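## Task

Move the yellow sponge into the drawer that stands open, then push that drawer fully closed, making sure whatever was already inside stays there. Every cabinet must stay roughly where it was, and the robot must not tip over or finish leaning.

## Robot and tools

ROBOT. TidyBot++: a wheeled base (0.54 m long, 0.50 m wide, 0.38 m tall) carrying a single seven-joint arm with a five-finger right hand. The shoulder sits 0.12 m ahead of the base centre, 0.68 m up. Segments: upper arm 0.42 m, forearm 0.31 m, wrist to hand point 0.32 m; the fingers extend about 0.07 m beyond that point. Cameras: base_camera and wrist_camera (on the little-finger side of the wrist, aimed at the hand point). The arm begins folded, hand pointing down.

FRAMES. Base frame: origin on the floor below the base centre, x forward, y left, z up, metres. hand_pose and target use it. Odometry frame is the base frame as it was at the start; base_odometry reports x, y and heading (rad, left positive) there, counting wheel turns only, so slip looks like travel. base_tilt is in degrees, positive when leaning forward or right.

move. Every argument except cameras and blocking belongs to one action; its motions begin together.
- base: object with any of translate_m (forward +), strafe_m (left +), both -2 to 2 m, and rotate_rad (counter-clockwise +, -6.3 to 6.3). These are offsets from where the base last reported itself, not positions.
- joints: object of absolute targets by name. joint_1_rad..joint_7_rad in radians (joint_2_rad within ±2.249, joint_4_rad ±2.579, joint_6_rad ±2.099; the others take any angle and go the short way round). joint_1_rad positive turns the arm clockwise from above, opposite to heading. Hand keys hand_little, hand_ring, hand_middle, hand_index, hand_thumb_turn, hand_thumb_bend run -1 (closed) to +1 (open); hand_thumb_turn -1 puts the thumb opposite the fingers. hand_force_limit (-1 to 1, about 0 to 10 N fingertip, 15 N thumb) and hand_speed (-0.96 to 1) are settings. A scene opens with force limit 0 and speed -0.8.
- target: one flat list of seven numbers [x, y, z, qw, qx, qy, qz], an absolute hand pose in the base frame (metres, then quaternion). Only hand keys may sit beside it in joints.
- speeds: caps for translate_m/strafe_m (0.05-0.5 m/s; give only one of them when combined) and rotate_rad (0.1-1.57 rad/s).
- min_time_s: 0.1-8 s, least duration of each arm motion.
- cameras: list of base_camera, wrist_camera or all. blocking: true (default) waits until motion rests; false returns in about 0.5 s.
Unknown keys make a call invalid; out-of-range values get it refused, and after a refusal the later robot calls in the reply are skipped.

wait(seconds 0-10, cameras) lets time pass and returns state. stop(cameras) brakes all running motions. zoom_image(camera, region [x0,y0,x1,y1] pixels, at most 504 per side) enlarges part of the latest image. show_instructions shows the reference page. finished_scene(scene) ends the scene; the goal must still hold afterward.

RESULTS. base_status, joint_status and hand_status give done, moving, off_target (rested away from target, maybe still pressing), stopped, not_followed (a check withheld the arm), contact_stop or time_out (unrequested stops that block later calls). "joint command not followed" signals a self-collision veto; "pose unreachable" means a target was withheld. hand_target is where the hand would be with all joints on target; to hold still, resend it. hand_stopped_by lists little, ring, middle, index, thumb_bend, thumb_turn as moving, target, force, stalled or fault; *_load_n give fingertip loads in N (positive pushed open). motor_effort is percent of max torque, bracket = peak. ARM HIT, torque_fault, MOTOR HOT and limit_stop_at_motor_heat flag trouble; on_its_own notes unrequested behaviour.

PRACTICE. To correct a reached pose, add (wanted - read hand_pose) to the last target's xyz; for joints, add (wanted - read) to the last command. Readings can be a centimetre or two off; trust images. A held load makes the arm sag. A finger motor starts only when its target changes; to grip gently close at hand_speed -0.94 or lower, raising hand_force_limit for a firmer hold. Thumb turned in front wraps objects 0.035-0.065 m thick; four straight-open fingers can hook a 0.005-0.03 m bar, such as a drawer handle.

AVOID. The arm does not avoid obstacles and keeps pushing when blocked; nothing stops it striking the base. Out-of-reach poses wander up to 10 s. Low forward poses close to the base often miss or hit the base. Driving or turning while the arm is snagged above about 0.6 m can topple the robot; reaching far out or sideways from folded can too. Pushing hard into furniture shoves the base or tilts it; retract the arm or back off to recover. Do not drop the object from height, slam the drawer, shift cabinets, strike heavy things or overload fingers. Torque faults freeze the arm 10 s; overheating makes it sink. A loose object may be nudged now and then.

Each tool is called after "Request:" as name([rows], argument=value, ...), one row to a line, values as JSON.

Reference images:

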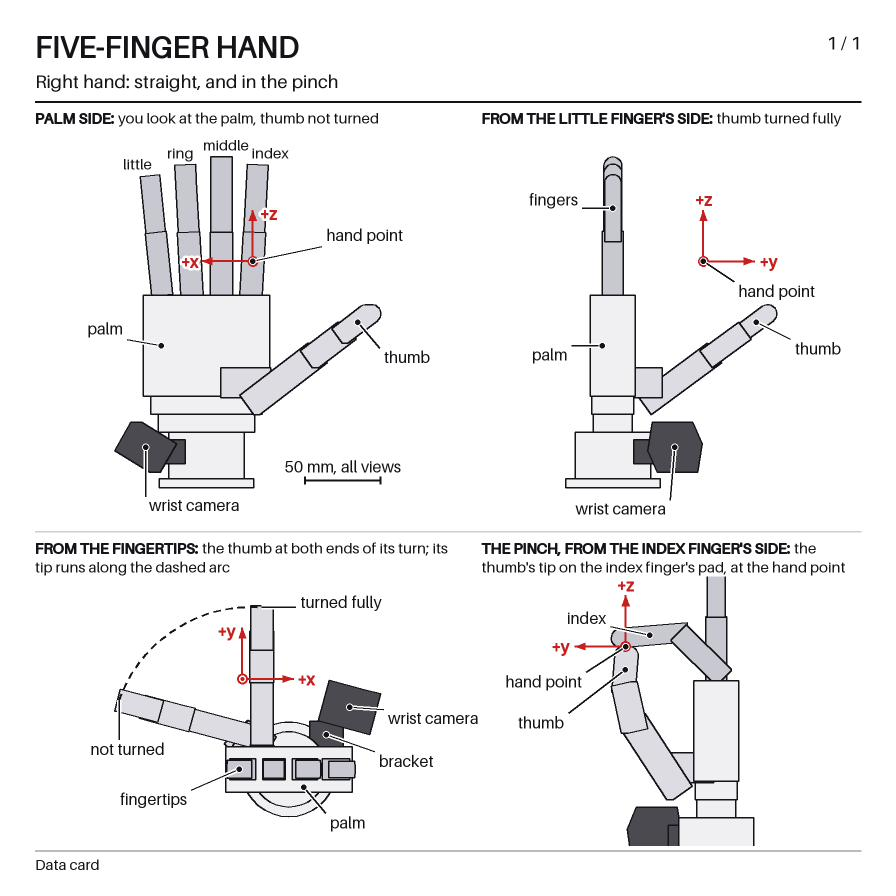

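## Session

Request:
move(joints={"joint_1_rad":0,"joint_2_rad":-1.2,"joint_3_rad":3.142,"joint_4_rad":-2.03,"joint_5_rad":0,"joint_6_rad":-0.203,"joint_7_rad":-1.832,"hand_speed":0.0}, cameras=["all"])

Request:
move(base={"rotate_rad":-0.9}, cameras=["all"])

Scene clock: 3.47 s.
move: done
base_odometry: x=+0.000 y=+0.000 heading=+0.000
base_tilt: forward=-0.2 right=+0.7
base_status: not commanded
joint_positions: joint_1_rad=-0.007 joint_2_rad=-1.178 joint_3_rad=+3.127 joint_4_rad=-2.062 joint_5_rad=-0.036 joint_6_rad=-0.280 joint_7_rad=+4.394 hand_little=+1.000 hand_ring=+1.000 hand_middle=+1.000 hand_index=+1.000 hand_thumb_turn=+1.000 hand_thumb_bend=+1.000 hand_force_limit=+0.000 hand_speed=+0.000
joint_status: all done
hand_stopped_by: target,target,target,target,target,target
little_load_n: 0.0
ring_load_n: 0.0
middle_load_n: 0.0
index_load_n: 0.0
thumb_bend_load_n: 0.0
thumb_turn_load_n: 0.0
motor_effort: joint_1_rad=+1(2) joint_2_rad=+15(17) joint_3_rad=+1(2) joint_4_rad=+14(17) joint_5_rad=-1(2) joint_6_rad=+7(8) joint_7_rad=+2(2)
hand_pose: x=+0.2894 y=-0.0332 z=+1.1249 quat_wxyz=(+0.151, -0.543, +0.084, -0.822) (m; base frame)
hand_target: x=+0.2586 y=-0.0490 z=+1.1725 quat_wxyz=(+0.113, -0.490, +0.065, -0.862) (m; base frame)
hand_status: not commanded
pictures: base_camera, wrist_camera
Images, in order (width x height): base_camera 644x364, wrist_camera 504x504.

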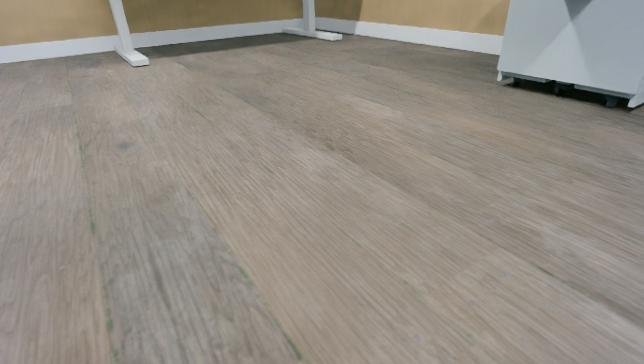

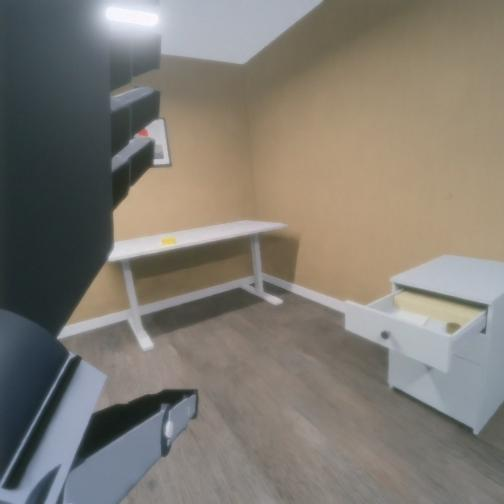

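Scene clock: 5.27 s.
move: done
base_odometry: x=+0.000 y=+0.000 heading=-0.899
base_tilt: forward=-0.3 right=+0.7
base_status: done
joint_positions: joint_1_rad=-0.007 joint_2_rad=-1.178 joint_3_rad=+3.129 joint_4_rad=-2.062 joint_5_rad=-0.036 joint_6_rad=-0.279 joint_7_rad=+4.396 hand_little=+1.000 hand_ring=+1.000 hand_middle=+1.000 hand_index=+1.000 hand_thumb_turn=+1.000 hand_thumb_bend=+1.000 hand_force_limit=+0.000 hand_speed=+0.000
joint_status: not commanded
hand_stopped_by: target,target,target,target,target,target
little_load_n: 0.0
ring_load_n: 0.0
middle_load_n: 0.0
index_load_n: 0.0
thumb_bend_load_n: 0.0
thumb_turn_load_n: 0.0
motor_effort: joint_1_rad=+1(2) joint_2_rad=+15(15) joint_3_rad=+1(1) joint_4_rad=+13(14) joint_5_rad=-1(2) joint_6_rad=+7(8) joint_7_rad=+0(1)
hand_pose: x=+0.2893 y=-0.0343 z=+1.1252 quat_wxyz=(+0.150, -0.543, +0.084, -0.822) (m; base frame)
hand_target: x=+0.2586 y=-0.0490 z=+1.1725 quat_wxyz=(+0.113, -0.490, +0.065, -0.862) (m; base frame)
hand_status: not commanded
pictures: base_camera, wrist_camera
Images, in order (width x height): base_camera 644x364, wrist_camera 504x504.

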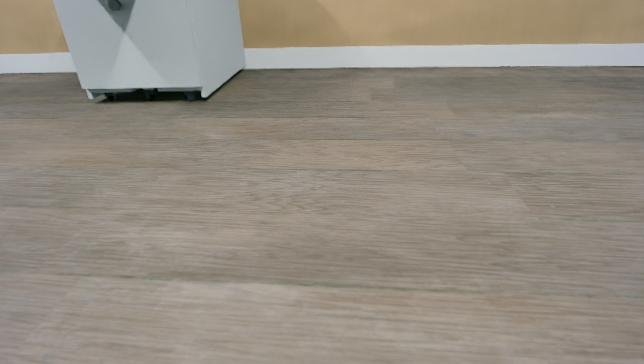

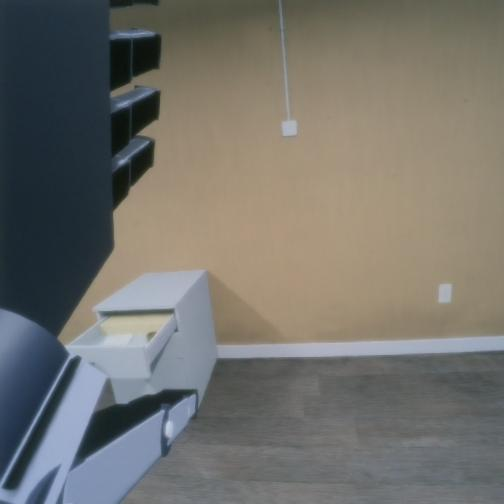

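Request:
zoom_image(camera="wrist_camera", region=[60, 250, 240, 410])

Request:
move(base={"rotate_rad":1.55})

Request:
move(base={"translate_m":1.45,"strafe_m":-0.5}, cameras=["all"])

Scaled by 2.800 from the camera's 504x504 image, which has a finer 720x720 frame.

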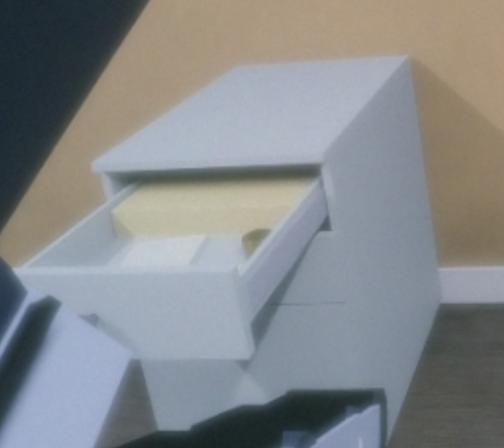

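Scene clock: 29.47 s.
move: done
base_odometry: x=+0.000 y=+0.000 heading=+0.650
base_tilt: forward=-0.3 right=+0.7
base_status: done
joint_positions: joint_1_rad=-0.006 joint_2_rad=-1.178 joint_3_rad=+3.130 joint_4_rad=-2.062 joint_5_rad=-0.036 joint_6_rad=-0.279 joint_7_rad=+4.396 hand_little=+1.000 hand_ring=+1.000 hand_middle=+1.000 hand_index=+1.000 hand_thumb_turn=+1.000 hand_thumb_bend=+1.000 hand_force_limit=+0.000 hand_speed=+0.000
joint_status: not commanded
hand_stopped_by: target,target,target,target,target,target
little_load_n: 0.0
ring_load_n: 0.0
middle_load_n: 0.0
index_load_n: 0.0
thumb_bend_load_n: 0.0
thumb_turn_load_n: 0.0
motor_effort: joint_1_rad=+1(2) joint_2_rad=+15(15) joint_3_rad=+0(1) joint_4_rad=+13(14) joint_5_rad=-2(2) joint_6_rad=+7(8) joint_7_rad=+0(1)
hand_pose: x=+0.2893 y=-0.0348 z=+1.1252 quat_wxyz=(+0.150, -0.542, +0.084, -0.822) (m; base frame)
hand_target: x=+0.2586 y=-0.0490 z=+1.1725 quat_wxyz=(+0.113, -0.490, +0.065, -0.862) (m; base frame)
hand_status: not commanded
pictures: none

Scene clock: 33.77 s.
move: done
base_odometry: x=+1.457 y=+0.480 heading=+0.651
base_tilt: forward=-0.3 right=+0.8
base_status: done
joint_positions: joint_1_rad=-0.006 joint_2_rad=-1.180 joint_3_rad=+3.131 joint_4_rad=-2.061 joint_5_rad=-0.036 joint_6_rad=-0.276 joint_7_rad=+4.396 hand_little=+1.000 hand_ring=+1.000 hand_middle=+1.000 hand_index=+1.000 hand_thumb_turn=+1.000 hand_thumb_bend=+1.000 hand_force_limit=+0.000 hand_speed=+0.000
joint_status: not commanded
hand_stopped_by: target,target,target,target,target,target
little_load_n: 0.0
ring_load_n: 0.0
middle_load_n: 0.0
index_load_n: 0.0
thumb_bend_load_n: 0.0
thumb_turn_load_n: 0.0
motor_effort: joint_1_rad=+1(1) joint_2_rad=+15(18) joint_3_rad=+0(1) joint_4_rad=+13(14) joint_5_rad=-1(1) joint_6_rad=+7(8) joint_7_rad=+1(2)
hand_pose: x=+0.2881 y=-0.0351 z=+1.1267 quat_wxyz=(+0.151, -0.540, +0.084, -0.824) (m; base frame)
hand_target: x=+0.2586 y=-0.0490 z=+1.1725 quat_wxyz=(+0.113, -0.490, +0.065, -0.862) (m; base frame)
hand_status: not commanded
pictures: base_camera, wrist_camera
Images, in order (width x height): base_camera 644x364, wrist_camera 504x504.

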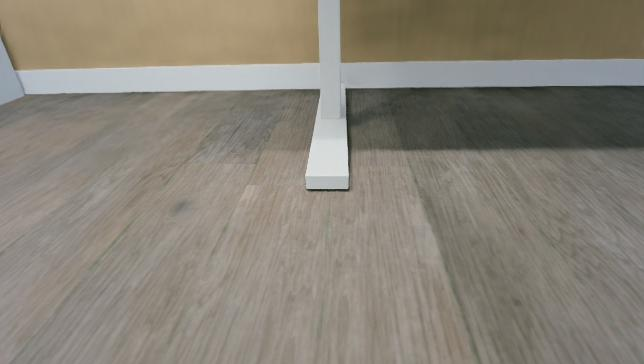

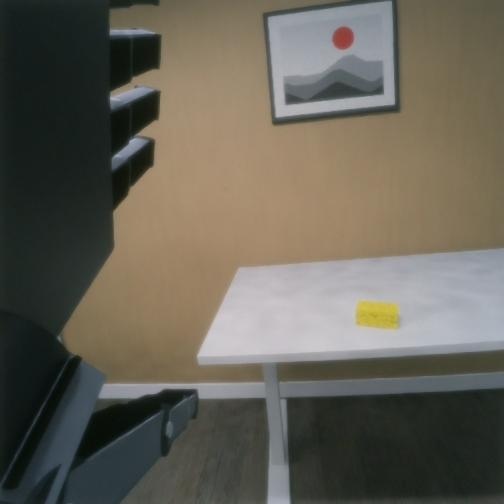

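Request:
move(base={"translate_m":0.25,"strafe_m":-0.36})

Request:
move(target=[0.60, 0.04, 0.92, 0.3374, -0.6214, 0.6214, -0.3374], min_time_s=3, joints={"hand_thumb_turn":-1}, cameras=["all"])

Scene clock: 42.97 s.
move: done
base_odometry: x=+1.874 y=+0.345 heading=+0.652
base_tilt: forward=-0.2 right=+0.8
base_status: done
joint_positions: joint_1_rad=-0.006 joint_2_rad=-1.180 joint_3_rad=+3.137 joint_4_rad=-2.061 joint_5_rad=-0.036 joint_6_rad=-0.276 joint_7_rad=+4.396 hand_little=+1.000 hand_ring=+1.000 hand_middle=+1.000 hand_index=+1.000 hand_thumb_turn=+1.000 hand_thumb_bend=+1.000 hand_force_limit=+0.000 hand_speed=+0.000
joint_status: not commanded
hand_stopped_by: target,target,target,target,target,target
little_load_n: 0.0
ring_load_n: 0.0
middle_load_n: 0.0
index_load_n: 0.0
thumb_bend_load_n: 0.0
thumb_turn_load_n: 0.0
motor_effort: joint_1_rad=+0(2) joint_2_rad=+15(16) joint_3_rad=+0(2) joint_4_rad=+14(14) joint_5_rad=-1(1) joint_6_rad=+7(8) joint_7_rad=+0(1)
hand_pose: x=+0.2880 y=-0.0379 z=+1.1267 quat_wxyz=(+0.151, -0.540, +0.087, -0.824) (m; base frame)
hand_target: x=+0.2586 y=-0.0490 z=+1.1725 quat_wxyz=(+0.113, -0.490, +0.065, -0.862) (m; base frame)
hand_status: not commanded
pictures: none

Scene clock: 46.60 s.
move: done
base_odometry: x=+1.874 y=+0.345 heading=+0.652
base_tilt: forward=-0.2 right=+0.8
base_status: not commanded
joint_positions: joint_1_rad=-0.282 joint_2_rad=-0.187 joint_3_rad=+3.333 joint_4_rad=-1.622 joint_5_rad=+0.074 joint_6_rad=-0.661 joint_7_rad=+3.064 hand_little=+1.000 hand_ring=+1.000 hand_middle=+1.000 hand_index=+1.000 hand_thumb_turn=-1.000 hand_thumb_bend=+1.000 hand_force_limit=+0.000 hand_speed=+0.000
joint_status: all done
hand_stopped_by: target,target,target,target,target,target
little_load_n: 0.0
ring_load_n: 0.0
middle_load_n: 0.0
index_load_n: 0.0
thumb_bend_load_n: 0.0
thumb_turn_load_n: 0.0
motor_effort: joint_1_rad=+1(1) joint_2_rad=-10(16) joint_3_rad=-1(1) joint_4_rad=+16(17) joint_5_rad=-1(2) joint_6_rad=+7(8) joint_7_rad=+0(1)
hand_pose: x=+0.6021 y=+0.0560 z=+0.9236 quat_wxyz=(+0.368, -0.622, +0.605, -0.335) (m; base frame)
hand_target: x=+0.6000 y=+0.0400 z=+0.9200 quat_wxyz=(+0.337, -0.621, +0.621, -0.337) (m; base frame)
hand_status: done (0.017 m and 4.1 deg from the pose sent, 0.382 m and 88.1 deg at the start)
pictures: base_camera, wrist_camera
Images, in order (width x height): base_camera 644x364, wrist_camera 504x504.

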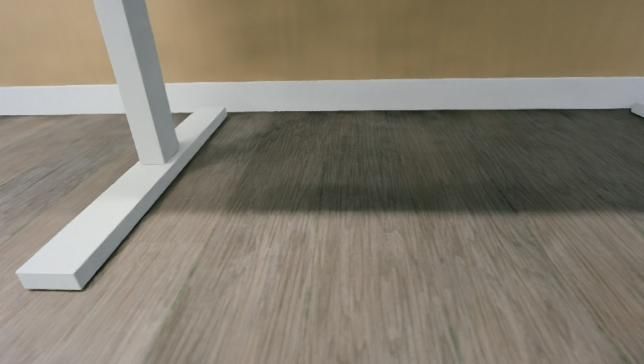

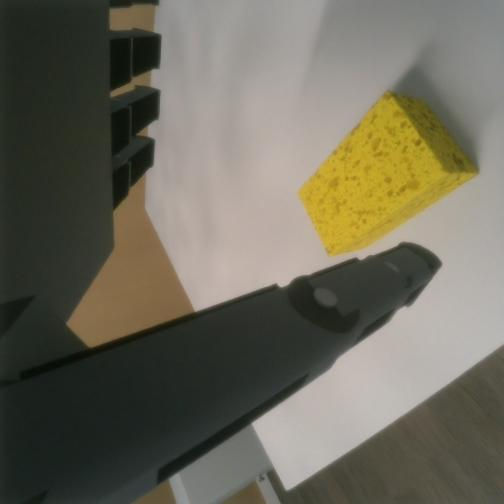

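Request:
move(target=[0.665, 0.075, 0.87, 0.2214, -0.497, 0.7662, -0.3414], joints={"hand_index":0.6,"hand_middle":0.6}, min_time_s=2, cameras=["wrist_camera"])

Scene clock: 65.43 s.
move: done
base_odometry: x=+1.874 y=+0.345 heading=+0.652
base_tilt: forward=-0.2 right=+0.8
base_status: not commanded
joint_positions: joint_1_rad=-0.282 joint_2_rad=+0.117 joint_3_rad=+3.062 joint_4_rad=-1.358 joint_5_rad=+0.565 joint_6_rad=-1.025 joint_7_rad=+2.291 hand_little=+1.000 hand_ring=+1.000 hand_middle=+0.600 hand_index=+0.600 hand_thumb_turn=-1.000 hand_thumb_bend=+1.000 hand_force_limit=+0.000 hand_speed=+0.000
joint_status: all done
hand_stopped_by: target,target,target,target,target,target
little_load_n: 0.0
ring_load_n: 0.0
middle_load_n: 0.0
index_load_n: 0.0
thumb_bend_load_n: 0.0
thumb_turn_load_n: 0.0
motor_effort: joint_1_rad=+0(1) joint_2_rad=-19(20) joint_3_rad=+0(2) joint_4_rad=+15(16) joint_5_rad=+2(3) joint_6_rad=+4(7) joint_7_rad=+1(1)
hand_pose: x=+0.6582 y=+0.0997 z=+0.8699 quat_wxyz=(+0.250, -0.522, +0.751, -0.317) (m; base frame)
hand_target: x=+0.6650 y=+0.0750 z=+0.8700 quat_wxyz=(+0.221, -0.497, +0.766, -0.341) (m; base frame)
hand_status: done (0.026 m and 5.4 deg from the pose sent, 0.085 m and 28.9 deg at the start)
pictures: wrist_camera
Images, in order (width x height): wrist_camera 504x504.

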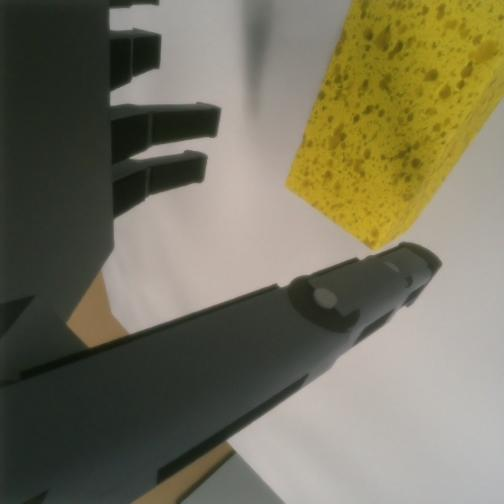

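Request:
move(target=[0.663, 0.052, 0.832, 0.2076, -0.466, 0.7855, -0.35], min_time_s=2, cameras=["wrist_camera"])

Scene clock: 72.70 s.
move: done
base_odometry: x=+1.874 y=+0.345 heading=+0.652
base_tilt: forward=-0.3 right=+0.7
base_status: not commanded
joint_positions: joint_1_rad=-0.276 joint_2_rad=+0.117 joint_3_rad=+3.062 joint_4_rad=-1.422 joint_5_rad=+0.631 joint_6_rad=-1.026 joint_7_rad=+2.155 hand_little=+1.000 hand_ring=+1.000 hand_middle=+0.600 hand_index=+0.600 hand_thumb_turn=-1.000 hand_thumb_bend=+1.000 hand_force_limit=+0.000 hand_speed=+0.000
joint_status: not commanded
hand_stopped_by: target,target,target,target,target,target
little_load_n: 0.0
ring_load_n: 0.0
middle_load_n: 0.0
index_load_n: 0.0
thumb_bend_load_n: 0.0
thumb_turn_load_n: 0.0
motor_effort: joint_1_rad=+1(1) joint_2_rad=-18(19) joint_3_rad=+0(1) joint_4_rad=+15(15) joint_5_rad=+3(3) joint_6_rad=+3(4) joint_7_rad=+0(1)
hand_pose: x=+0.6557 y=+0.0809 z=+0.8489 quat_wxyz=(+0.235, -0.482, +0.779, -0.325) (m; base frame)
hand_target: x=+0.6630 y=+0.0520 z=+0.8320 quat_wxyz=(+0.208, -0.466, +0.786, -0.350) (m; base frame)
hand_status: done (0.034 m and 4.7 deg from the pose sent, 0.061 m and 9.7 deg at the start)
pictures: wrist_camera
Images, in order (width x height): wrist_camera 504x504.

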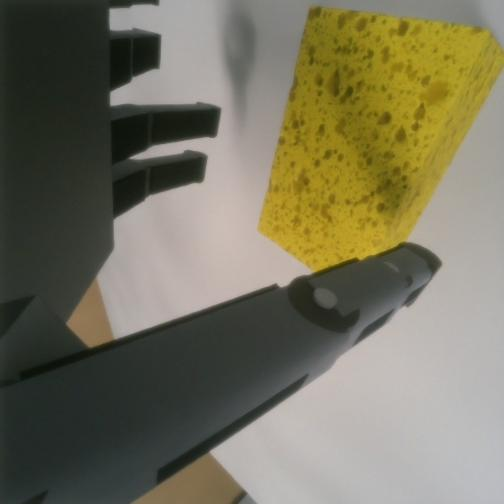

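Request:
move(target=[0.667, 0.041, 0.80, 0.2076, -0.466, 0.7855, -0.35], min_time_s=2, cameras=["wrist_camera"])

Scene clock: 79.77 s.
move: done
base_odometry: x=+1.874 y=+0.345 heading=+0.652
base_tilt: forward=-0.2 right=+0.8
base_status: not commanded
joint_positions: joint_1_rad=-0.262 joint_2_rad=+0.117 joint_3_rad=+3.069 joint_4_rad=-1.516 joint_5_rad=+0.657 joint_6_rad=-1.008 joint_7_rad=+2.107 hand_little=+1.000 hand_ring=+1.000 hand_middle=+0.600 hand_index=+0.600 hand_thumb_turn=-1.000 hand_thumb_bend=+1.000 hand_force_limit=+0.000 hand_speed=+0.000
joint_status: not commanded
hand_stopped_by: target,target,target,target,target,target
little_load_n: 0.0
ring_load_n: 0.0
middle_load_n: 0.0
index_load_n: 0.0
thumb_bend_load_n: 0.0
thumb_turn_load_n: 0.0
motor_effort: joint_1_rad=+1(1) joint_2_rad=-18(19) joint_3_rad=-1(1) joint_4_rad=+15(15) joint_5_rad=+3(3) joint_6_rad=+3(4) joint_7_rad=+0(1)
hand_pose: x=+0.6419 y=+0.0609 z=+0.8106 quat_wxyz=(+0.203, -0.476, +0.791, -0.325) (m; base frame)
hand_target: x=+0.6670 y=+0.0410 z=+0.8000 quat_wxyz=(+0.208, -0.466, +0.786, -0.350) (m; base frame)
hand_status: done (0.034 m and 3.2 deg from the pose sent, 0.064 m and 4.7 deg at the start)
pictures: wrist_camera
Images, in order (width x height): wrist_camera 504x504.

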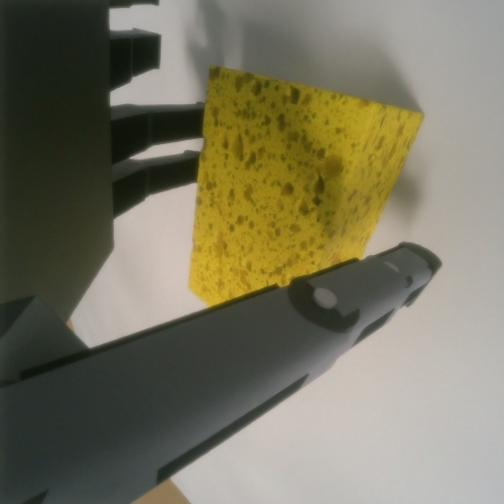

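Request:
move(target=[0.684, 0.052, 0.795, 0.2279, -0.4936, 0.761, -0.3515], min_time_s=2, cameras=["wrist_camera"])

Scene clock: 86.93 s.
move: done
base_odometry: x=+1.874 y=+0.345 heading=+0.652
base_tilt: forward=-0.2 right=+0.7
base_status: not commanded
joint_positions: joint_1_rad=-0.258 joint_2_rad=+0.127 joint_3_rad=+3.072 joint_4_rad=-1.530 joint_5_rad=+0.664 joint_6_rad=-0.915 joint_7_rad=+2.107 hand_little=+1.000 hand_ring=+1.000 hand_middle=+0.600 hand_index=+0.600 hand_thumb_turn=-1.000 hand_thumb_bend=+1.000 hand_force_limit=+0.000 hand_speed=+0.000
joint_status: not commanded
hand_stopped_by: target,target,target,target,target,target
little_load_n: 0.0
ring_load_n: 0.0
middle_load_n: 0.0
index_load_n: 0.0
thumb_bend_load_n: 0.0
thumb_turn_load_n: 0.0
motor_effort: joint_1_rad=+1(1) joint_2_rad=-19(19) joint_3_rad=+0(1) joint_4_rad=+15(15) joint_5_rad=+3(3) joint_6_rad=+3(3) joint_7_rad=+0(1)
hand_pose: x=+0.6613 y=+0.0724 z=+0.8107 quat_wxyz=(+0.233, -0.486, +0.777, -0.326) (m; base frame)
hand_target: x=+0.6840 y=+0.0520 z=+0.7950 quat_wxyz=(+0.228, -0.494, +0.762, -0.352) (m; base frame)
hand_status: done (0.034 m and 3.6 deg from the pose sent, 0.046 m and 5.7 deg at the start)
pictures: wrist_camera
Images, in order (width x height): wrist_camera 504x504.

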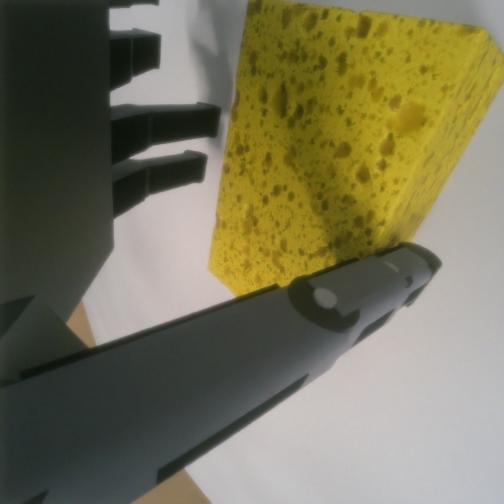

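Request:
move(target=[0.684, 0.052, 0.785, 0.2279, -0.4936, 0.761, -0.3515], min_time_s=1)

Request:
move(joints={"hand_speed":-0.92,"hand_force_limit":-0.4,"hand_index":-0.1,"hand_middle":-0.1,"hand_thumb_bend":0.4}, cameras=["wrist_camera"])

Scene clock: 89.80 s.
move: done
base_odometry: x=+1.874 y=+0.345 heading=+0.652
base_tilt: forward=-0.2 right=+0.8
base_status: not commanded
joint_positions: joint_1_rad=-0.258 joint_2_rad=+0.128 joint_3_rad=+3.074 joint_4_rad=-1.548 joint_5_rad=+0.685 joint_6_rad=-0.888 joint_7_rad=+2.107 hand_little=+1.000 hand_ring=+1.000 hand_middle=+0.600 hand_index=+0.600 hand_thumb_turn=-1.000 hand_thumb_bend=+1.000 hand_force_limit=+0.000 hand_speed=+0.000
joint_status: not commanded
hand_stopped_by: target,target,target,target,target,target
little_load_n: 0.0
ring_load_n: 0.0
middle_load_n: 0.0
index_load_n: 0.0
thumb_bend_load_n: 0.5
thumb_turn_load_n: -0.5
motor_effort: joint_1_rad=+1(1) joint_2_rad=-17(19) joint_3_rad=+0(1) joint_4_rad=+13(15) joint_5_rad=+2(3) joint_6_rad=+3(3) joint_7_rad=+0(1)
hand_pose: x=+0.6643 y=+0.0706 z=+0.8074 quat_wxyz=(+0.235, -0.493, +0.769, -0.333) (m; base frame)
hand_target: x=+0.6840 y=+0.0520 z=+0.7850 quat_wxyz=(+0.228, -0.494, +0.762, -0.352) (m; base frame)
hand_status: done (0.035 m and 2.5 deg from the pose sent, 0.040 m and 3.6 deg at the start)
pictures: none

Scene clock: 92.77 s.
move: off_target
base_odometry: x=+1.874 y=+0.345 heading=+0.652
base_tilt: forward=-0.2 right=+0.8
base_status: not commanded
joint_positions: joint_1_rad=-0.258 joint_2_rad=+0.133 joint_3_rad=+3.077 joint_4_rad=-1.558 joint_5_rad=+0.688 joint_6_rad=-0.885 joint_7_rad=+2.107 hand_little=+1.000 hand_ring=+1.000 hand_middle=+0.205 hand_index=+0.190 hand_thumb_turn=-1.000 hand_thumb_bend=+0.795 hand_force_limit=-0.400 hand_speed=-0.920
joint_status: hand_middle off_target (ended at +0.205, target -0.100); hand_index off_target (ended at +0.190, target -0.100); hand_thumb_bend off_target (ended at +0.795, target +0.400); the others done
hand_stopped_by: target,target,force,force,force,target
little_load_n: 0.0
ring_load_n: -0.5
middle_load_n: 3.0
index_load_n: 3.5
thumb_bend_load_n: 5.0
thumb_turn_load_n: -0.5
motor_effort: joint_1_rad=+0(1) joint_2_rad=-19(19) joint_3_rad=+0(1) joint_4_rad=+15(15) joint_5_rad=+2(3) joint_6_rad=+3(3) joint_7_rad=+0(1)
hand_pose: x=+0.6634 y=+0.0680 z=+0.8005 quat_wxyz=(+0.229, -0.496, +0.769, -0.333) (m; base frame)
hand_target: x=+0.6840 y=+0.0520 z=+0.7850 quat_wxyz=(+0.228, -0.494, +0.762, -0.352) (m; base frame)
hand_status: not commanded
pictures: wrist_camera
Images, in order (width x height): wrist_camera 504x504.

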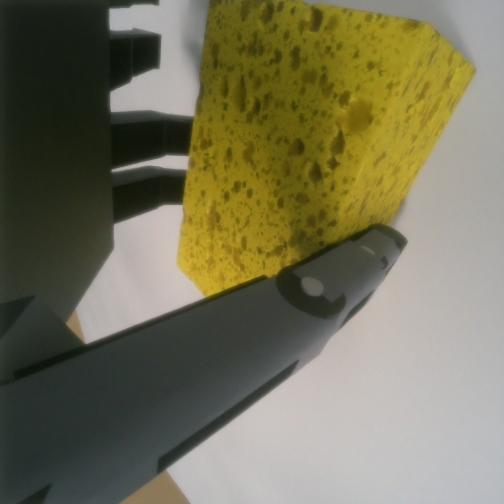

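Request:
move(joints={"hand_force_limit":0.1,"hand_index":0.0,"hand_middle":0.0,"hand_thumb_bend":0.5})

Request:
move(target=[0.67, 0.052, 0.87, 0.2279, -0.4936, 0.761, -0.3515], min_time_s=2, cameras=["wrist_camera"])

Scene clock: 95.20 s.
move: off_target
base_odometry: x=+1.874 y=+0.345 heading=+0.652
base_tilt: forward=-0.2 right=+0.8
base_status: not commanded
joint_positions: joint_1_rad=-0.258 joint_2_rad=+0.133 joint_3_rad=+3.077 joint_4_rad=-1.558 joint_5_rad=+0.688 joint_6_rad=-0.885 joint_7_rad=+2.107 hand_little=+1.000 hand_ring=+1.000 hand_middle=+0.192 hand_index=+0.177 hand_thumb_turn=-1.000 hand_thumb_bend=+0.793 hand_force_limit=+0.100 hand_speed=-0.920
joint_status: hand_middle off_target (ended at +0.192, target +0.000); hand_index off_target (ended at +0.177, target +0.000); hand_thumb_bend off_target (ended at +0.793, target +0.500); the others done
hand_stopped_by: target,target,force,force,force,target
little_load_n: 0.0
ring_load_n: 0.0
middle_load_n: 6.0
index_load_n: 5.5
thumb_bend_load_n: 8.5
thumb_turn_load_n: 0.0
motor_effort: joint_1_rad=+1(1) joint_2_rad=-19(19) joint_3_rad=+0(0) joint_4_rad=+15(15) joint_5_rad=+3(3) joint_6_rad=+3(3) joint_7_rad=+0(1)
hand_pose: x=+0.6634 y=+0.0680 z=+0.8005 quat_wxyz=(+0.229, -0.496, +0.769, -0.333) (m; base frame)
hand_target: x=+0.6840 y=+0.0520 z=+0.7850 quat_wxyz=(+0.228, -0.494, +0.762, -0.352) (m; base frame)
hand_status: not commanded
pictures: none

Scene clock: 97.50 s.
move: done
base_odometry: x=+1.874 y=+0.345 heading=+0.652
base_tilt: forward=-0.2 right=+0.7
base_status: not commanded
joint_positions: joint_1_rad=-0.240 joint_2_rad=+0.133 joint_3_rad=+3.068 joint_4_rad=-1.399 joint_5_rad=+0.688 joint_6_rad=-0.962 joint_7_rad=+2.203 hand_little=+1.000 hand_ring=+1.000 hand_middle=+0.192 hand_index=+0.177 hand_thumb_turn=-1.000 hand_thumb_bend=+0.793 hand_force_limit=+0.100 hand_speed=-0.920
joint_status: not commanded
hand_stopped_by: target,target,force,force,force,target
little_load_n: 0.5
ring_load_n: 0.0
middle_load_n: 6.0
index_load_n: 5.5
thumb_bend_load_n: 8.5
thumb_turn_load_n: 0.0
motor_effort: joint_1_rad=+1(1) joint_2_rad=-19(20) joint_3_rad=+0(1) joint_4_rad=+15(16) joint_5_rad=+3(3) joint_6_rad=+4(4) joint_7_rad=+1(1)
hand_pose: x=+0.6831 y=+0.0560 z=+0.8655 quat_wxyz=(+0.245, -0.490, +0.754, -0.363) (m; base frame)
hand_target: x=+0.6700 y=+0.0520 z=+0.8700 quat_wxyz=(+0.228, -0.494, +0.762, -0.352) (m; base frame)
hand_status: done (0.014 m and 2.6 deg from the pose sent, 0.072 m and 2.3 deg at the start)
pictures: wrist_camera
Images, in order (width x height): wrist_camera 504x504.

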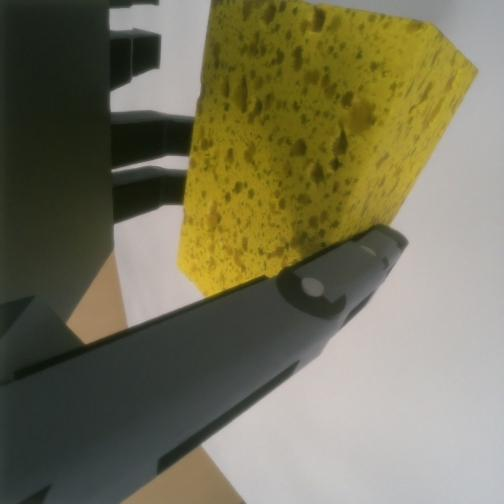

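Request:
move(base={"translate_m":-0.32,"strafe_m":0.44})

Request:
move(base={"translate_m":-0.60,"strafe_m":0.075}, target=[0.50, 0.0, 0.93, 0.2988, -0.6408, 0.6408, -0.2988], min_time_s=2.5)

Request:
move(base={"rotate_rad":-1.55}, speeds={"rotate_rad":1.0}, cameras=["all"])

Scene clock: 107.47 s.
move: done
base_odometry: x=+1.353 y=+0.501 heading=+0.652
base_tilt: forward=-0.2 right=+0.7
base_status: done
joint_positions: joint_1_rad=-0.227 joint_2_rad=+0.132 joint_3_rad=+3.056 joint_4_rad=-1.396 joint_5_rad=+0.688 joint_6_rad=-0.966 joint_7_rad=+2.203 hand_little=+1.000 hand_ring=+1.000 hand_middle=+0.192 hand_index=+0.177 hand_thumb_turn=-1.000 hand_thumb_bend=+0.793 hand_force_limit=+0.100 hand_speed=-0.920
joint_status: not commanded
hand_stopped_by: target,target,force,force,force,target
little_load_n: 0.0
ring_load_n: 0.0
middle_load_n: 5.5
index_load_n: 5.5
thumb_bend_load_n: 8.5
thumb_turn_load_n: 0.0
motor_effort: joint_1_rad=+1(3) joint_2_rad=-20(23) joint_3_rad=+0(1) joint_4_rad=+15(16) joint_5_rad=+3(4) joint_6_rad=+4(4) joint_7_rad=+0(1)
hand_pose: x=+0.6830 y=+0.0541 z=+0.8674 quat_wxyz=(+0.246, -0.488, +0.755, -0.363) (m; base frame)
hand_target: x=+0.6700 y=+0.0520 z=+0.8700 quat_wxyz=(+0.228, -0.494, +0.762, -0.352) (m; base frame)
hand_status: not commanded
pictures: none

Scene clock: 110.57 s.
move: done
base_odometry: x=+0.830 y=+0.197 heading=+0.652
base_tilt: forward=-0.2 right=+0.7
base_status: done
joint_positions: joint_1_rad=-0.456 joint_2_rad=-0.328 joint_3_rad=+3.477 joint_4_rad=-1.534 joint_5_rad=+0.288 joint_6_rad=-0.969 joint_7_rad=+2.971 hand_little=+1.000 hand_ring=+1.000 hand_middle=+0.192 hand_index=+0.177 hand_thumb_turn=-1.000 hand_thumb_bend=+0.793 hand_force_limit=+0.100 hand_speed=-0.920
joint_status: not commanded
hand_stopped_by: target,target,force,force,force,target
little_load_n: 0.0
ring_load_n: 0.0
middle_load_n: 6.0
index_load_n: 5.5
thumb_bend_load_n: 9.0
thumb_turn_load_n: 0.0
motor_effort: joint_1_rad=+1(1) joint_2_rad=-5(25) joint_3_rad=-2(3) joint_4_rad=+15(17) joint_5_rad=+0(4) joint_6_rad=+6(7) joint_7_rad=+0(1)
hand_pose: x=+0.5259 y=-0.0168 z=+0.9533 quat_wxyz=(+0.309, -0.612, +0.641, -0.344) (m; base frame)
hand_target: x=+0.5000 y=+0.0000 z=+0.9300 quat_wxyz=(+0.299, -0.641, +0.641, -0.299) (m; base frame)
hand_status: done (0.039 m and 6.2 deg from the pose sent, 0.201 m and 23.9 deg at the start)
pictures: none

Scene clock: 113.03 s.
move: done
base_odometry: x=+0.830 y=+0.197 heading=-0.897
base_tilt: forward=-0.2 right=+0.8
base_status: done
joint_positions: joint_1_rad=-0.461 joint_2_rad=-0.328 joint_3_rad=+3.483 joint_4_rad=-1.535 joint_5_rad=+0.283 joint_6_rad=-0.969 joint_7_rad=+2.971 hand_little=+1.000 hand_ring=+1.000 hand_middle=+0.192 hand_index=+0.177 hand_thumb_turn=-1.000 hand_thumb_bend=+0.793 hand_force_limit=+0.100 hand_speed=-0.920
joint_status: not commanded
hand_stopped_by: target,target,force,force,force,target
little_load_n: 0.0
ring_load_n: 0.0
middle_load_n: 5.5
index_load_n: 6.0
thumb_bend_load_n: 9.0
thumb_turn_load_n: -0.5
motor_effort: joint_1_rad=+0(2) joint_2_rad=-5(6) joint_3_rad=-2(3) joint_4_rad=+15(16) joint_5_rad=+0(1) joint_6_rad=+6(7) joint_7_rad=+0(1)
hand_pose: x=+0.5258 y=-0.0161 z=+0.9528 quat_wxyz=(+0.310, -0.612, +0.642, -0.342) (m; base frame)
hand_target: x=+0.5000 y=+0.0000 z=+0.9300 quat_wxyz=(+0.299, -0.641, +0.641, -0.299) (m; base frame)
hand_status: not commanded
pictures: base_camera, wrist_camera
Images, in order (width x height): base_camera 644x364, wrist_camera 504x504.

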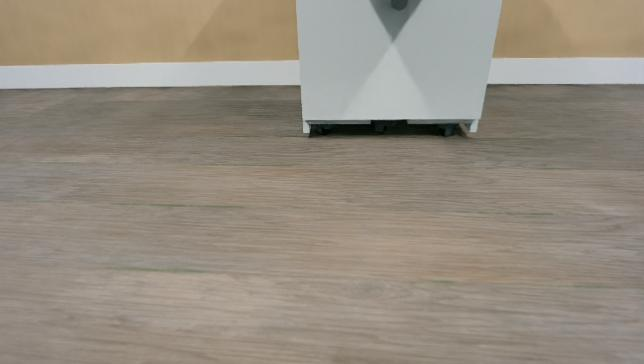

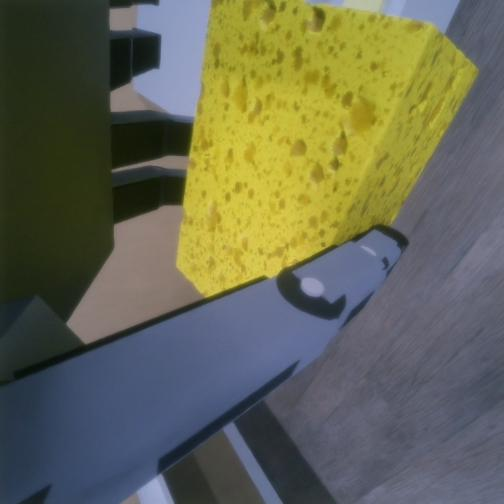

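Request:
move(base={"translate_m":0.15,"strafe_m":-0.126}, target=[0.42, -0.28, 0.90, 0, 0, 1, 0], min_time_s=3, cameras=["all"])

Scene clock: 122.30 s.
move: done
base_odometry: x=+0.825 y=+0.001 heading=-0.898
base_tilt: forward=-0.2 right=+0.8
base_status: done
joint_positions: joint_1_rad=+0.819 joint_2_rad=+0.346 joint_3_rad=+3.307 joint_4_rad=-0.727 joint_5_rad=+0.010 joint_6_rad=-2.002 joint_7_rad=+2.569 hand_little=+1.000 hand_ring=+1.000 hand_middle=+0.192 hand_index=+0.177 hand_thumb_turn=-1.000 hand_thumb_bend=+0.793 hand_force_limit=+0.100 hand_speed=-0.920
joint_status: not commanded
hand_stopped_by: target,target,force,force,force,target
little_load_n: 0.0
ring_load_n: 0.0
middle_load_n: 6.0
index_load_n: 6.0
thumb_bend_load_n: 8.5
thumb_turn_load_n: 0.0
motor_effort: joint_1_rad=+1(2) joint_2_rad=-22(23) joint_3_rad=+0(3) joint_4_rad=+11(16) joint_5_rad=-1(1) joint_6_rad=+1(7) joint_7_rad=+0(2)
hand_pose: x=+0.4053 y=-0.2985 z=+0.9010 quat_wxyz=(-0.008, -0.010, +0.999, -0.047) (m; base frame)
hand_target: x=+0.4200 y=-0.2800 z=+0.9000 quat_wxyz=(+0.000, +0.000, +1.000, +0.000) (m; base frame)
hand_status: done (0.024 m and 5.6 deg from the pose sent, 0.289 m and 100.1 deg at the start)
pictures: base_camera, wrist_camera
Images, in order (width x height): base_camera 644x364, wrist_camera 504x504.

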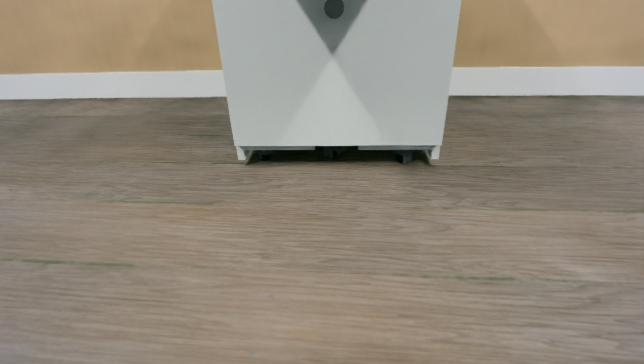

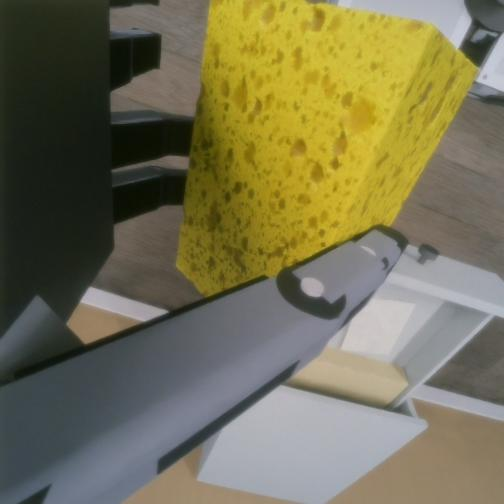

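Request:
move(target=[0.55, -0.02, 0.92, 0.2962, -0.6414, 0.6414, -0.2962], min_time_s=3)

Request:
move(target=[0.70, -0.01, 0.76, 0.2962, -0.6414, 0.6414, -0.2962], min_time_s=2, cameras=["all"])

Scene clock: 144.83 s.
move: done
base_odometry: x=+0.825 y=+0.001 heading=-0.898
base_tilt: forward=-0.2 right=+0.7
base_status: not commanded
joint_positions: joint_1_rad=-0.321 joint_2_rad=-0.191 joint_3_rad=+3.530 joint_4_rad=-1.482 joint_5_rad=+0.010 joint_6_rad=-1.043 joint_7_rad=+3.177 hand_little=+1.000 hand_ring=+1.000 hand_middle=+0.192 hand_index=+0.177 hand_thumb_turn=-1.000 hand_thumb_bend=+0.793 hand_force_limit=+0.100 hand_speed=-0.920
joint_status: not commanded
hand_stopped_by: target,target,force,force,force,target
little_load_n: 0.0
ring_load_n: 0.0
middle_load_n: 6.0
index_load_n: 5.5
thumb_bend_load_n: 8.5
thumb_turn_load_n: -0.5
motor_effort: joint_1_rad=+1(1) joint_2_rad=-8(22) joint_3_rad=-1(1) joint_4_rad=+15(16) joint_5_rad=-2(2) joint_6_rad=+6(6) joint_7_rad=+0(1)
hand_pose: x=+0.5390 y=-0.0145 z=+0.9108 quat_wxyz=(+0.280, -0.634, +0.669, -0.267) (m; base frame)
hand_target: x=+0.5500 y=-0.0200 z=+0.9200 quat_wxyz=(+0.296, -0.642, +0.642, -0.296) (m; base frame)
hand_status: done (0.015 m and 5.1 deg from the pose sent, 0.314 m and 97.5 deg at the start)
pictures: none

Scene clock: 147.13 s.
move: done
base_odometry: x=+0.825 y=+0.001 heading=-0.898
base_tilt: forward=-0.2 right=+0.8
base_status: not commanded
joint_positions: joint_1_rad=+0.433 joint_2_rad=+0.167 joint_3_rad=+2.744 joint_4_rad=-1.624 joint_5_rad=+0.010 joint_6_rad=-0.525 joint_7_rad=+3.178 hand_little=+1.000 hand_ring=+1.000 hand_middle=+0.192 hand_index=+0.177 hand_thumb_turn=-1.000 hand_thumb_bend=+0.793 hand_force_limit=+0.100 hand_speed=-0.920
joint_status: not commanded
hand_stopped_by: target,target,force,force,force,target
little_load_n: 0.0
ring_load_n: 0.0
middle_load_n: 6.0
index_load_n: 6.0
thumb_bend_load_n: 8.5
thumb_turn_load_n: -0.5
motor_effort: joint_1_rad=+1(1) joint_2_rad=-19(20) joint_3_rad=-2(2) joint_4_rad=+16(16) joint_5_rad=-1(2) joint_6_rad=+6(6) joint_7_rad=+0(1)
hand_pose: x=+0.6856 y=+0.0002 z=+0.7737 quat_wxyz=(+0.295, -0.637, +0.654, -0.281) (m; base frame)
hand_target: x=+0.7000 y=-0.0100 z=+0.7600 quat_wxyz=(+0.296, -0.642, +0.642, -0.296) (m; base frame)
hand_status: done (0.022 m and 2.3 deg from the pose sent, 0.221 m and 5.1 deg at the start)
pictures: base_camera, wrist_camera
Images, in order (width x height): base_camera 644x364, wrist_camera 504x504.

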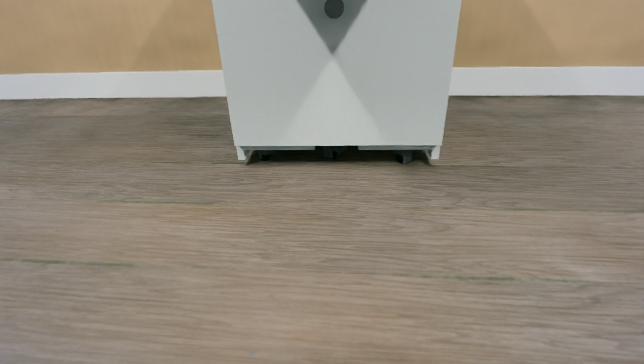

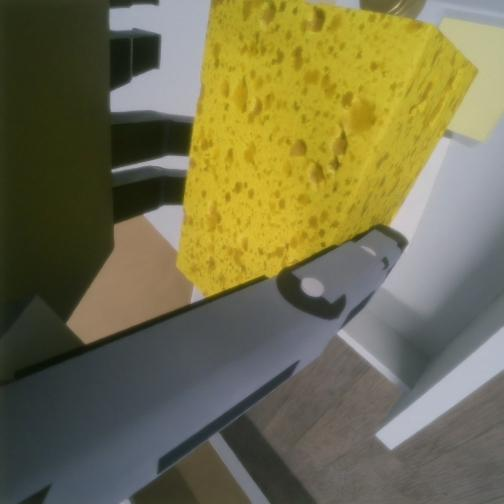

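Request:
move(target=[0.73, 0.083, 0.68, 0.2962, -0.6414, 0.6414, -0.2962], min_time_s=2, cameras=["wrist_camera"])

Scene clock: 156.50 s.
move: done
base_odometry: x=+0.825 y=+0.001 heading=-0.898
base_tilt: forward=-0.2 right=+0.7
base_status: not commanded
joint_positions: joint_1_rad=+0.027 joint_2_rad=+0.285 joint_3_rad=+2.946 joint_4_rad=-1.715 joint_5_rad=+0.560 joint_6_rad=-0.346 joint_7_rad=+2.519 hand_little=+1.000 hand_ring=+1.000 hand_middle=+0.192 hand_index=+0.177 hand_thumb_turn=-1.000 hand_thumb_bend=+0.793 hand_force_limit=+0.100 hand_speed=-0.920
joint_status: not commanded
hand_stopped_by: target,target,force,force,force,target
little_load_n: 0.0
ring_load_n: 0.0
middle_load_n: 6.0
index_load_n: 6.0
thumb_bend_load_n: 9.0
thumb_turn_load_n: 0.0
motor_effort: joint_1_rad=+1(2) joint_2_rad=-23(24) joint_3_rad=-1(2) joint_4_rad=+14(16) joint_5_rad=+0(2) joint_6_rad=+5(6) joint_7_rad=+0(1)
hand_pose: x=+0.7205 y=+0.0755 z=+0.7001 quat_wxyz=(+0.289, -0.632, +0.655, -0.297) (m; base frame)
hand_target: x=+0.7300 y=+0.0830 z=+0.6800 quat_wxyz=(+0.296, -0.642, +0.642, -0.296) (m; base frame)
hand_status: done (0.023 m and 2.1 deg from the pose sent, 0.133 m and 2.3 deg at the start)
pictures: wrist_camera
Images, in order (width x height): wrist_camera 504x504.

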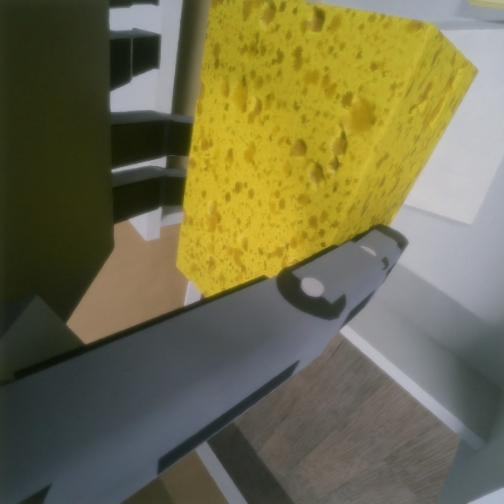

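Request:
move(target=[0.73, 0.088, 0.62, 0.2962, -0.6414, 0.6414, -0.2962], min_time_s=2, cameras=["wrist_camera"])

Scene clock: 159.83 s.
move: done
base_odometry: x=+0.825 y=+0.001 heading=-0.898
base_tilt: forward=-0.2 right=+0.7
base_status: not commanded
joint_positions: joint_1_rad=-0.239 joint_2_rad=+0.353 joint_3_rad=+3.288 joint_4_rad=-1.826 joint_5_rad=+0.701 joint_6_rad=-0.134 joint_7_rad=+2.305 hand_little=+1.000 hand_ring=+1.000 hand_middle=+0.192 hand_index=+0.177 hand_thumb_turn=-1.000 hand_thumb_bend=+0.793 hand_force_limit=+0.100 hand_speed=-0.920
joint_status: not commanded
hand_stopped_by: target,target,force,force,force,target
little_load_n: 0.0
ring_load_n: 0.0
middle_load_n: 6.0
index_load_n: 6.0
thumb_bend_load_n: 9.0
thumb_turn_load_n: -0.5
motor_effort: joint_1_rad=+1(1) joint_2_rad=-24(24) joint_3_rad=+1(1) joint_4_rad=+13(15) joint_5_rad=-1(1) joint_6_rad=+4(5) joint_7_rad=+0(1)
hand_pose: x=+0.7295 y=+0.0723 z=+0.6442 quat_wxyz=(+0.291, -0.623, +0.658, -0.307) (m; base frame)
hand_target: x=+0.7300 y=+0.0880 z=+0.6200 quat_wxyz=(+0.296, -0.642, +0.642, -0.296) (m; base frame)
hand_status: done (0.029 m and 3.2 deg from the pose sent, 0.082 m and 2.1 deg at the start)
pictures: wrist_camera
Images, in order (width x height): wrist_camera 504x504.

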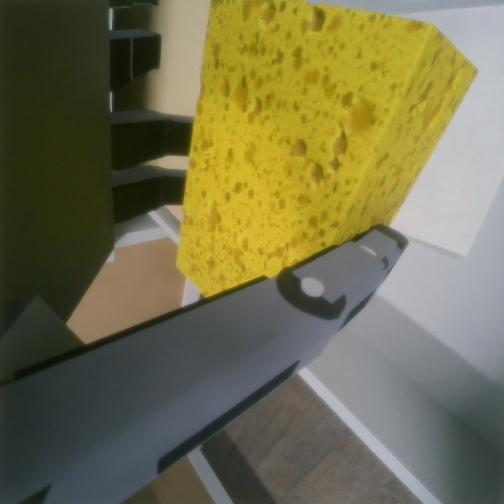

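Request:
move(target=[0.728, 0.09, 0.59, 0.2962, -0.6414, 0.6414, -0.2962], min_time_s=2, cameras=["wrist_camera"])

Scene clock: 163.17 s.
move: done
base_odometry: x=+0.825 y=+0.001 heading=-0.898
base_tilt: forward=-0.2 right=+0.8
base_status: not commanded
joint_positions: joint_1_rad=-0.379 joint_2_rad=+0.408 joint_3_rad=+3.475 joint_4_rad=-1.878 joint_5_rad=+0.692 joint_6_rad=-0.013 joint_7_rad=+2.309 hand_little=+1.000 hand_ring=+1.000 hand_middle=+0.192 hand_index=+0.177 hand_thumb_turn=-1.000 hand_thumb_bend=+0.793 hand_force_limit=+0.100 hand_speed=-0.920
joint_status: not commanded
hand_stopped_by: target,target,force,force,force,target
little_load_n: 0.0
ring_load_n: 0.0
middle_load_n: 6.0
index_load_n: 6.0
thumb_bend_load_n: 9.0
thumb_turn_load_n: 0.0
motor_effort: joint_1_rad=+0(1) joint_2_rad=-24(25) joint_3_rad=+2(2) joint_4_rad=+13(14) joint_5_rad=-1(2) joint_6_rad=+4(4) joint_7_rad=+0(1)
hand_pose: x=+0.7290 y=+0.0730 z=+0.6130 quat_wxyz=(+0.286, -0.636, +0.645, -0.312) (m; base frame)
hand_target: x=+0.7280 y=+0.0900 z=+0.5900 quat_wxyz=(+0.296, -0.642, +0.642, -0.296) (m; base frame)
hand_status: done (0.029 m and 2.2 deg from the pose sent, 0.057 m and 3.2 deg at the start)
pictures: wrist_camera
Images, in order (width x height): wrist_camera 504x504.

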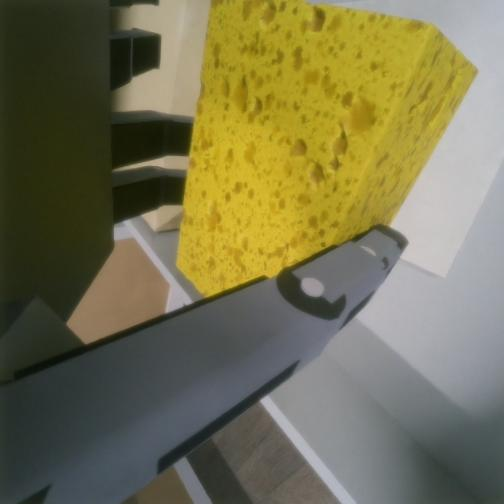

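Request:
move(target=[0.728, 0.09, 0.57, 0.2962, -0.6414, 0.6414, -0.2962], min_time_s=1.5, cameras=["wrist_camera"])

Request:
move(target=[0.728, 0.09, 0.555, 0.2962, -0.6414, 0.6414, -0.2962], min_time_s=1.5, cameras=["wrist_camera"])

Scene clock: 167.13 s.
move: done
base_odometry: x=+0.825 y=+0.001 heading=-0.898
base_tilt: forward=-0.2 right=+0.7
base_status: not commanded
joint_positions: joint_1_rad=-0.417 joint_2_rad=+0.451 joint_3_rad=+3.531 joint_4_rad=-1.904 joint_5_rad=+0.621 joint_6_rad=+0.055 joint_7_rad=+2.353 hand_little=+1.000 hand_ring=+1.000 hand_middle=+0.192 hand_index=+0.177 hand_thumb_turn=-1.000 hand_thumb_bend=+0.793 hand_force_limit=+0.100 hand_speed=-0.920
joint_status: not commanded
hand_stopped_by: target,target,force,force,force,target
little_load_n: 0.0
ring_load_n: 0.0
middle_load_n: 6.0
index_load_n: 5.5
thumb_bend_load_n: 8.5
thumb_turn_load_n: 0.0
motor_effort: joint_1_rad=+1(1) joint_2_rad=-24(25) joint_3_rad=+2(2) joint_4_rad=+11(13) joint_5_rad=-1(2) joint_6_rad=+4(4) joint_7_rad=+0(1)
hand_pose: x=+0.7281 y=+0.0764 z=+0.5909 quat_wxyz=(+0.287, -0.637, +0.646, -0.306) (m; base frame)
hand_target: x=+0.7280 y=+0.0900 z=+0.5700 quat_wxyz=(+0.296, -0.642, +0.642, -0.296) (m; base frame)
hand_status: done (0.025 m and 1.7 deg from the pose sent, 0.046 m and 2.2 deg at the start)
pictures: wrist_camera
Images, in order (width x height): wrist_camera 504x504.

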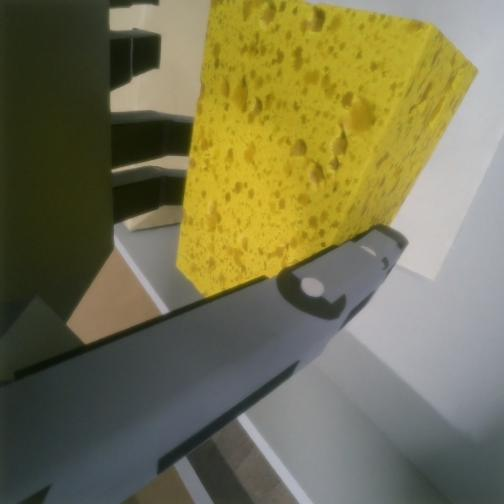

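Scene clock: 168.93 s.
move: done
base_odometry: x=+0.825 y=+0.001 heading=-0.898
base_tilt: forward=-0.2 right=+0.7
base_status: not commanded
joint_positions: joint_1_rad=-0.432 joint_2_rad=+0.483 joint_3_rad=+3.556 joint_4_rad=-1.921 joint_5_rad=+0.567 joint_6_rad=+0.102 joint_7_rad=+2.393 hand_little=+1.000 hand_ring=+1.000 hand_middle=+0.192 hand_index=+0.177 hand_thumb_turn=-1.000 hand_thumb_bend=+0.793 hand_force_limit=+0.100 hand_speed=-0.920
joint_status: not commanded
hand_stopped_by: target,target,force,force,force,target
little_load_n: 0.0
ring_load_n: 0.0
middle_load_n: 6.0
index_load_n: 5.5
thumb_bend_load_n: 9.0
thumb_turn_load_n: 0.0
motor_effort: joint_1_rad=+1(1) joint_2_rad=-25(25) joint_3_rad=+2(3) joint_4_rad=+12(12) joint_5_rad=-2(2) joint_6_rad=+4(5) joint_7_rad=+0(1)
hand_pose: x=+0.7278 y=+0.0788 z=+0.5750 quat_wxyz=(+0.288, -0.639, +0.646, -0.302) (m; base frame)
hand_target: x=+0.7280 y=+0.0900 z=+0.5550 quat_wxyz=(+0.296, -0.642, +0.642, -0.296) (m; base frame)
hand_status: done (0.023 m and 1.3 deg from the pose sent, 0.038 m and 1.7 deg at the start)
pictures: wrist_camera
Images, in order (width x height): wrist_camera 504x504.

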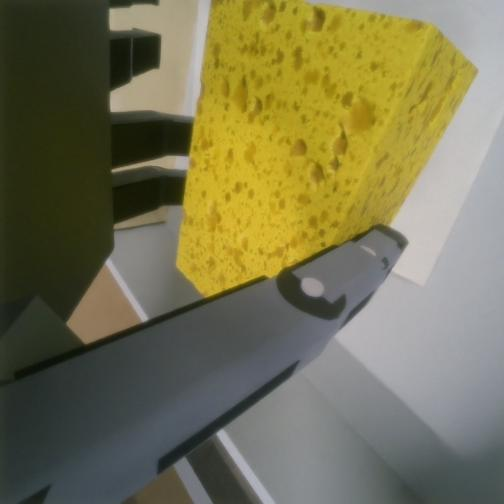

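Request:
move(target=[0.728, 0.09, 0.54, 0.2962, -0.6414, 0.6414, -0.2962], min_time_s=1.5, cameras=["wrist_camera"])

Request:
zoom_image(camera="wrist_camera", region=[200, 200, 504, 504])

Scene clock: 174.53 s.
move: done
base_odometry: x=+0.825 y=+0.001 heading=-0.898
base_tilt: forward=-0.2 right=+0.7
base_status: not commanded
joint_positions: joint_1_rad=-0.441 joint_2_rad=+0.508 joint_3_rad=+3.574 joint_4_rad=-1.933 joint_5_rad=+0.519 joint_6_rad=+0.149 joint_7_rad=+2.427 hand_little=+1.000 hand_ring=+1.000 hand_middle=+0.192 hand_index=+0.177 hand_thumb_turn=-1.000 hand_thumb_bend=+0.793 hand_force_limit=+0.100 hand_speed=-0.920
joint_status: not commanded
hand_stopped_by: target,target,force,force,force,target
little_load_n: -0.5
ring_load_n: 0.0
middle_load_n: 5.5
index_load_n: 5.5
thumb_bend_load_n: 8.5
thumb_turn_load_n: -0.5
motor_effort: joint_1_rad=+1(1) joint_2_rad=-23(25) joint_3_rad=+2(3) joint_4_rad=+10(12) joint_5_rad=-1(2) joint_6_rad=+4(5) joint_7_rad=+0(1)
hand_pose: x=+0.7306 y=+0.0808 z=+0.5657 quat_wxyz=(+0.294, -0.637, +0.645, -0.302) (m; base frame)
hand_target: x=+0.7280 y=+0.0900 z=+0.5400 quat_wxyz=(+0.296, -0.642, +0.642, -0.296) (m; base frame)
hand_status: done (0.027 m and 1.0 deg from the pose sent, 0.037 m and 1.3 deg at the start)
pictures: wrist_camera
Images, in order (width x height): wrist_camera 504x504.

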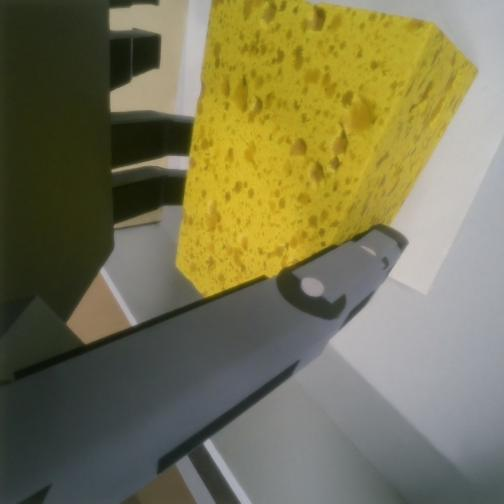

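Scaled by 1.658 from the camera's 504x504 image, which has a finer 720x720 frame.

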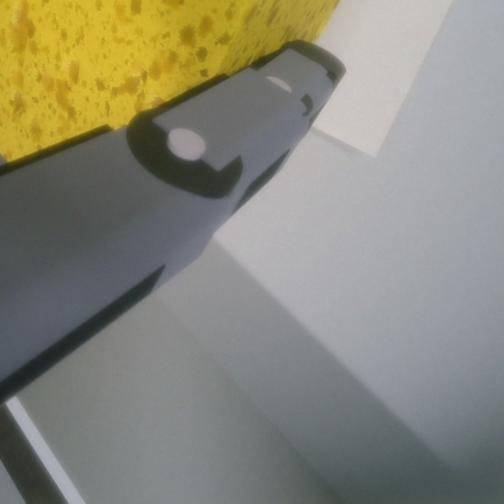

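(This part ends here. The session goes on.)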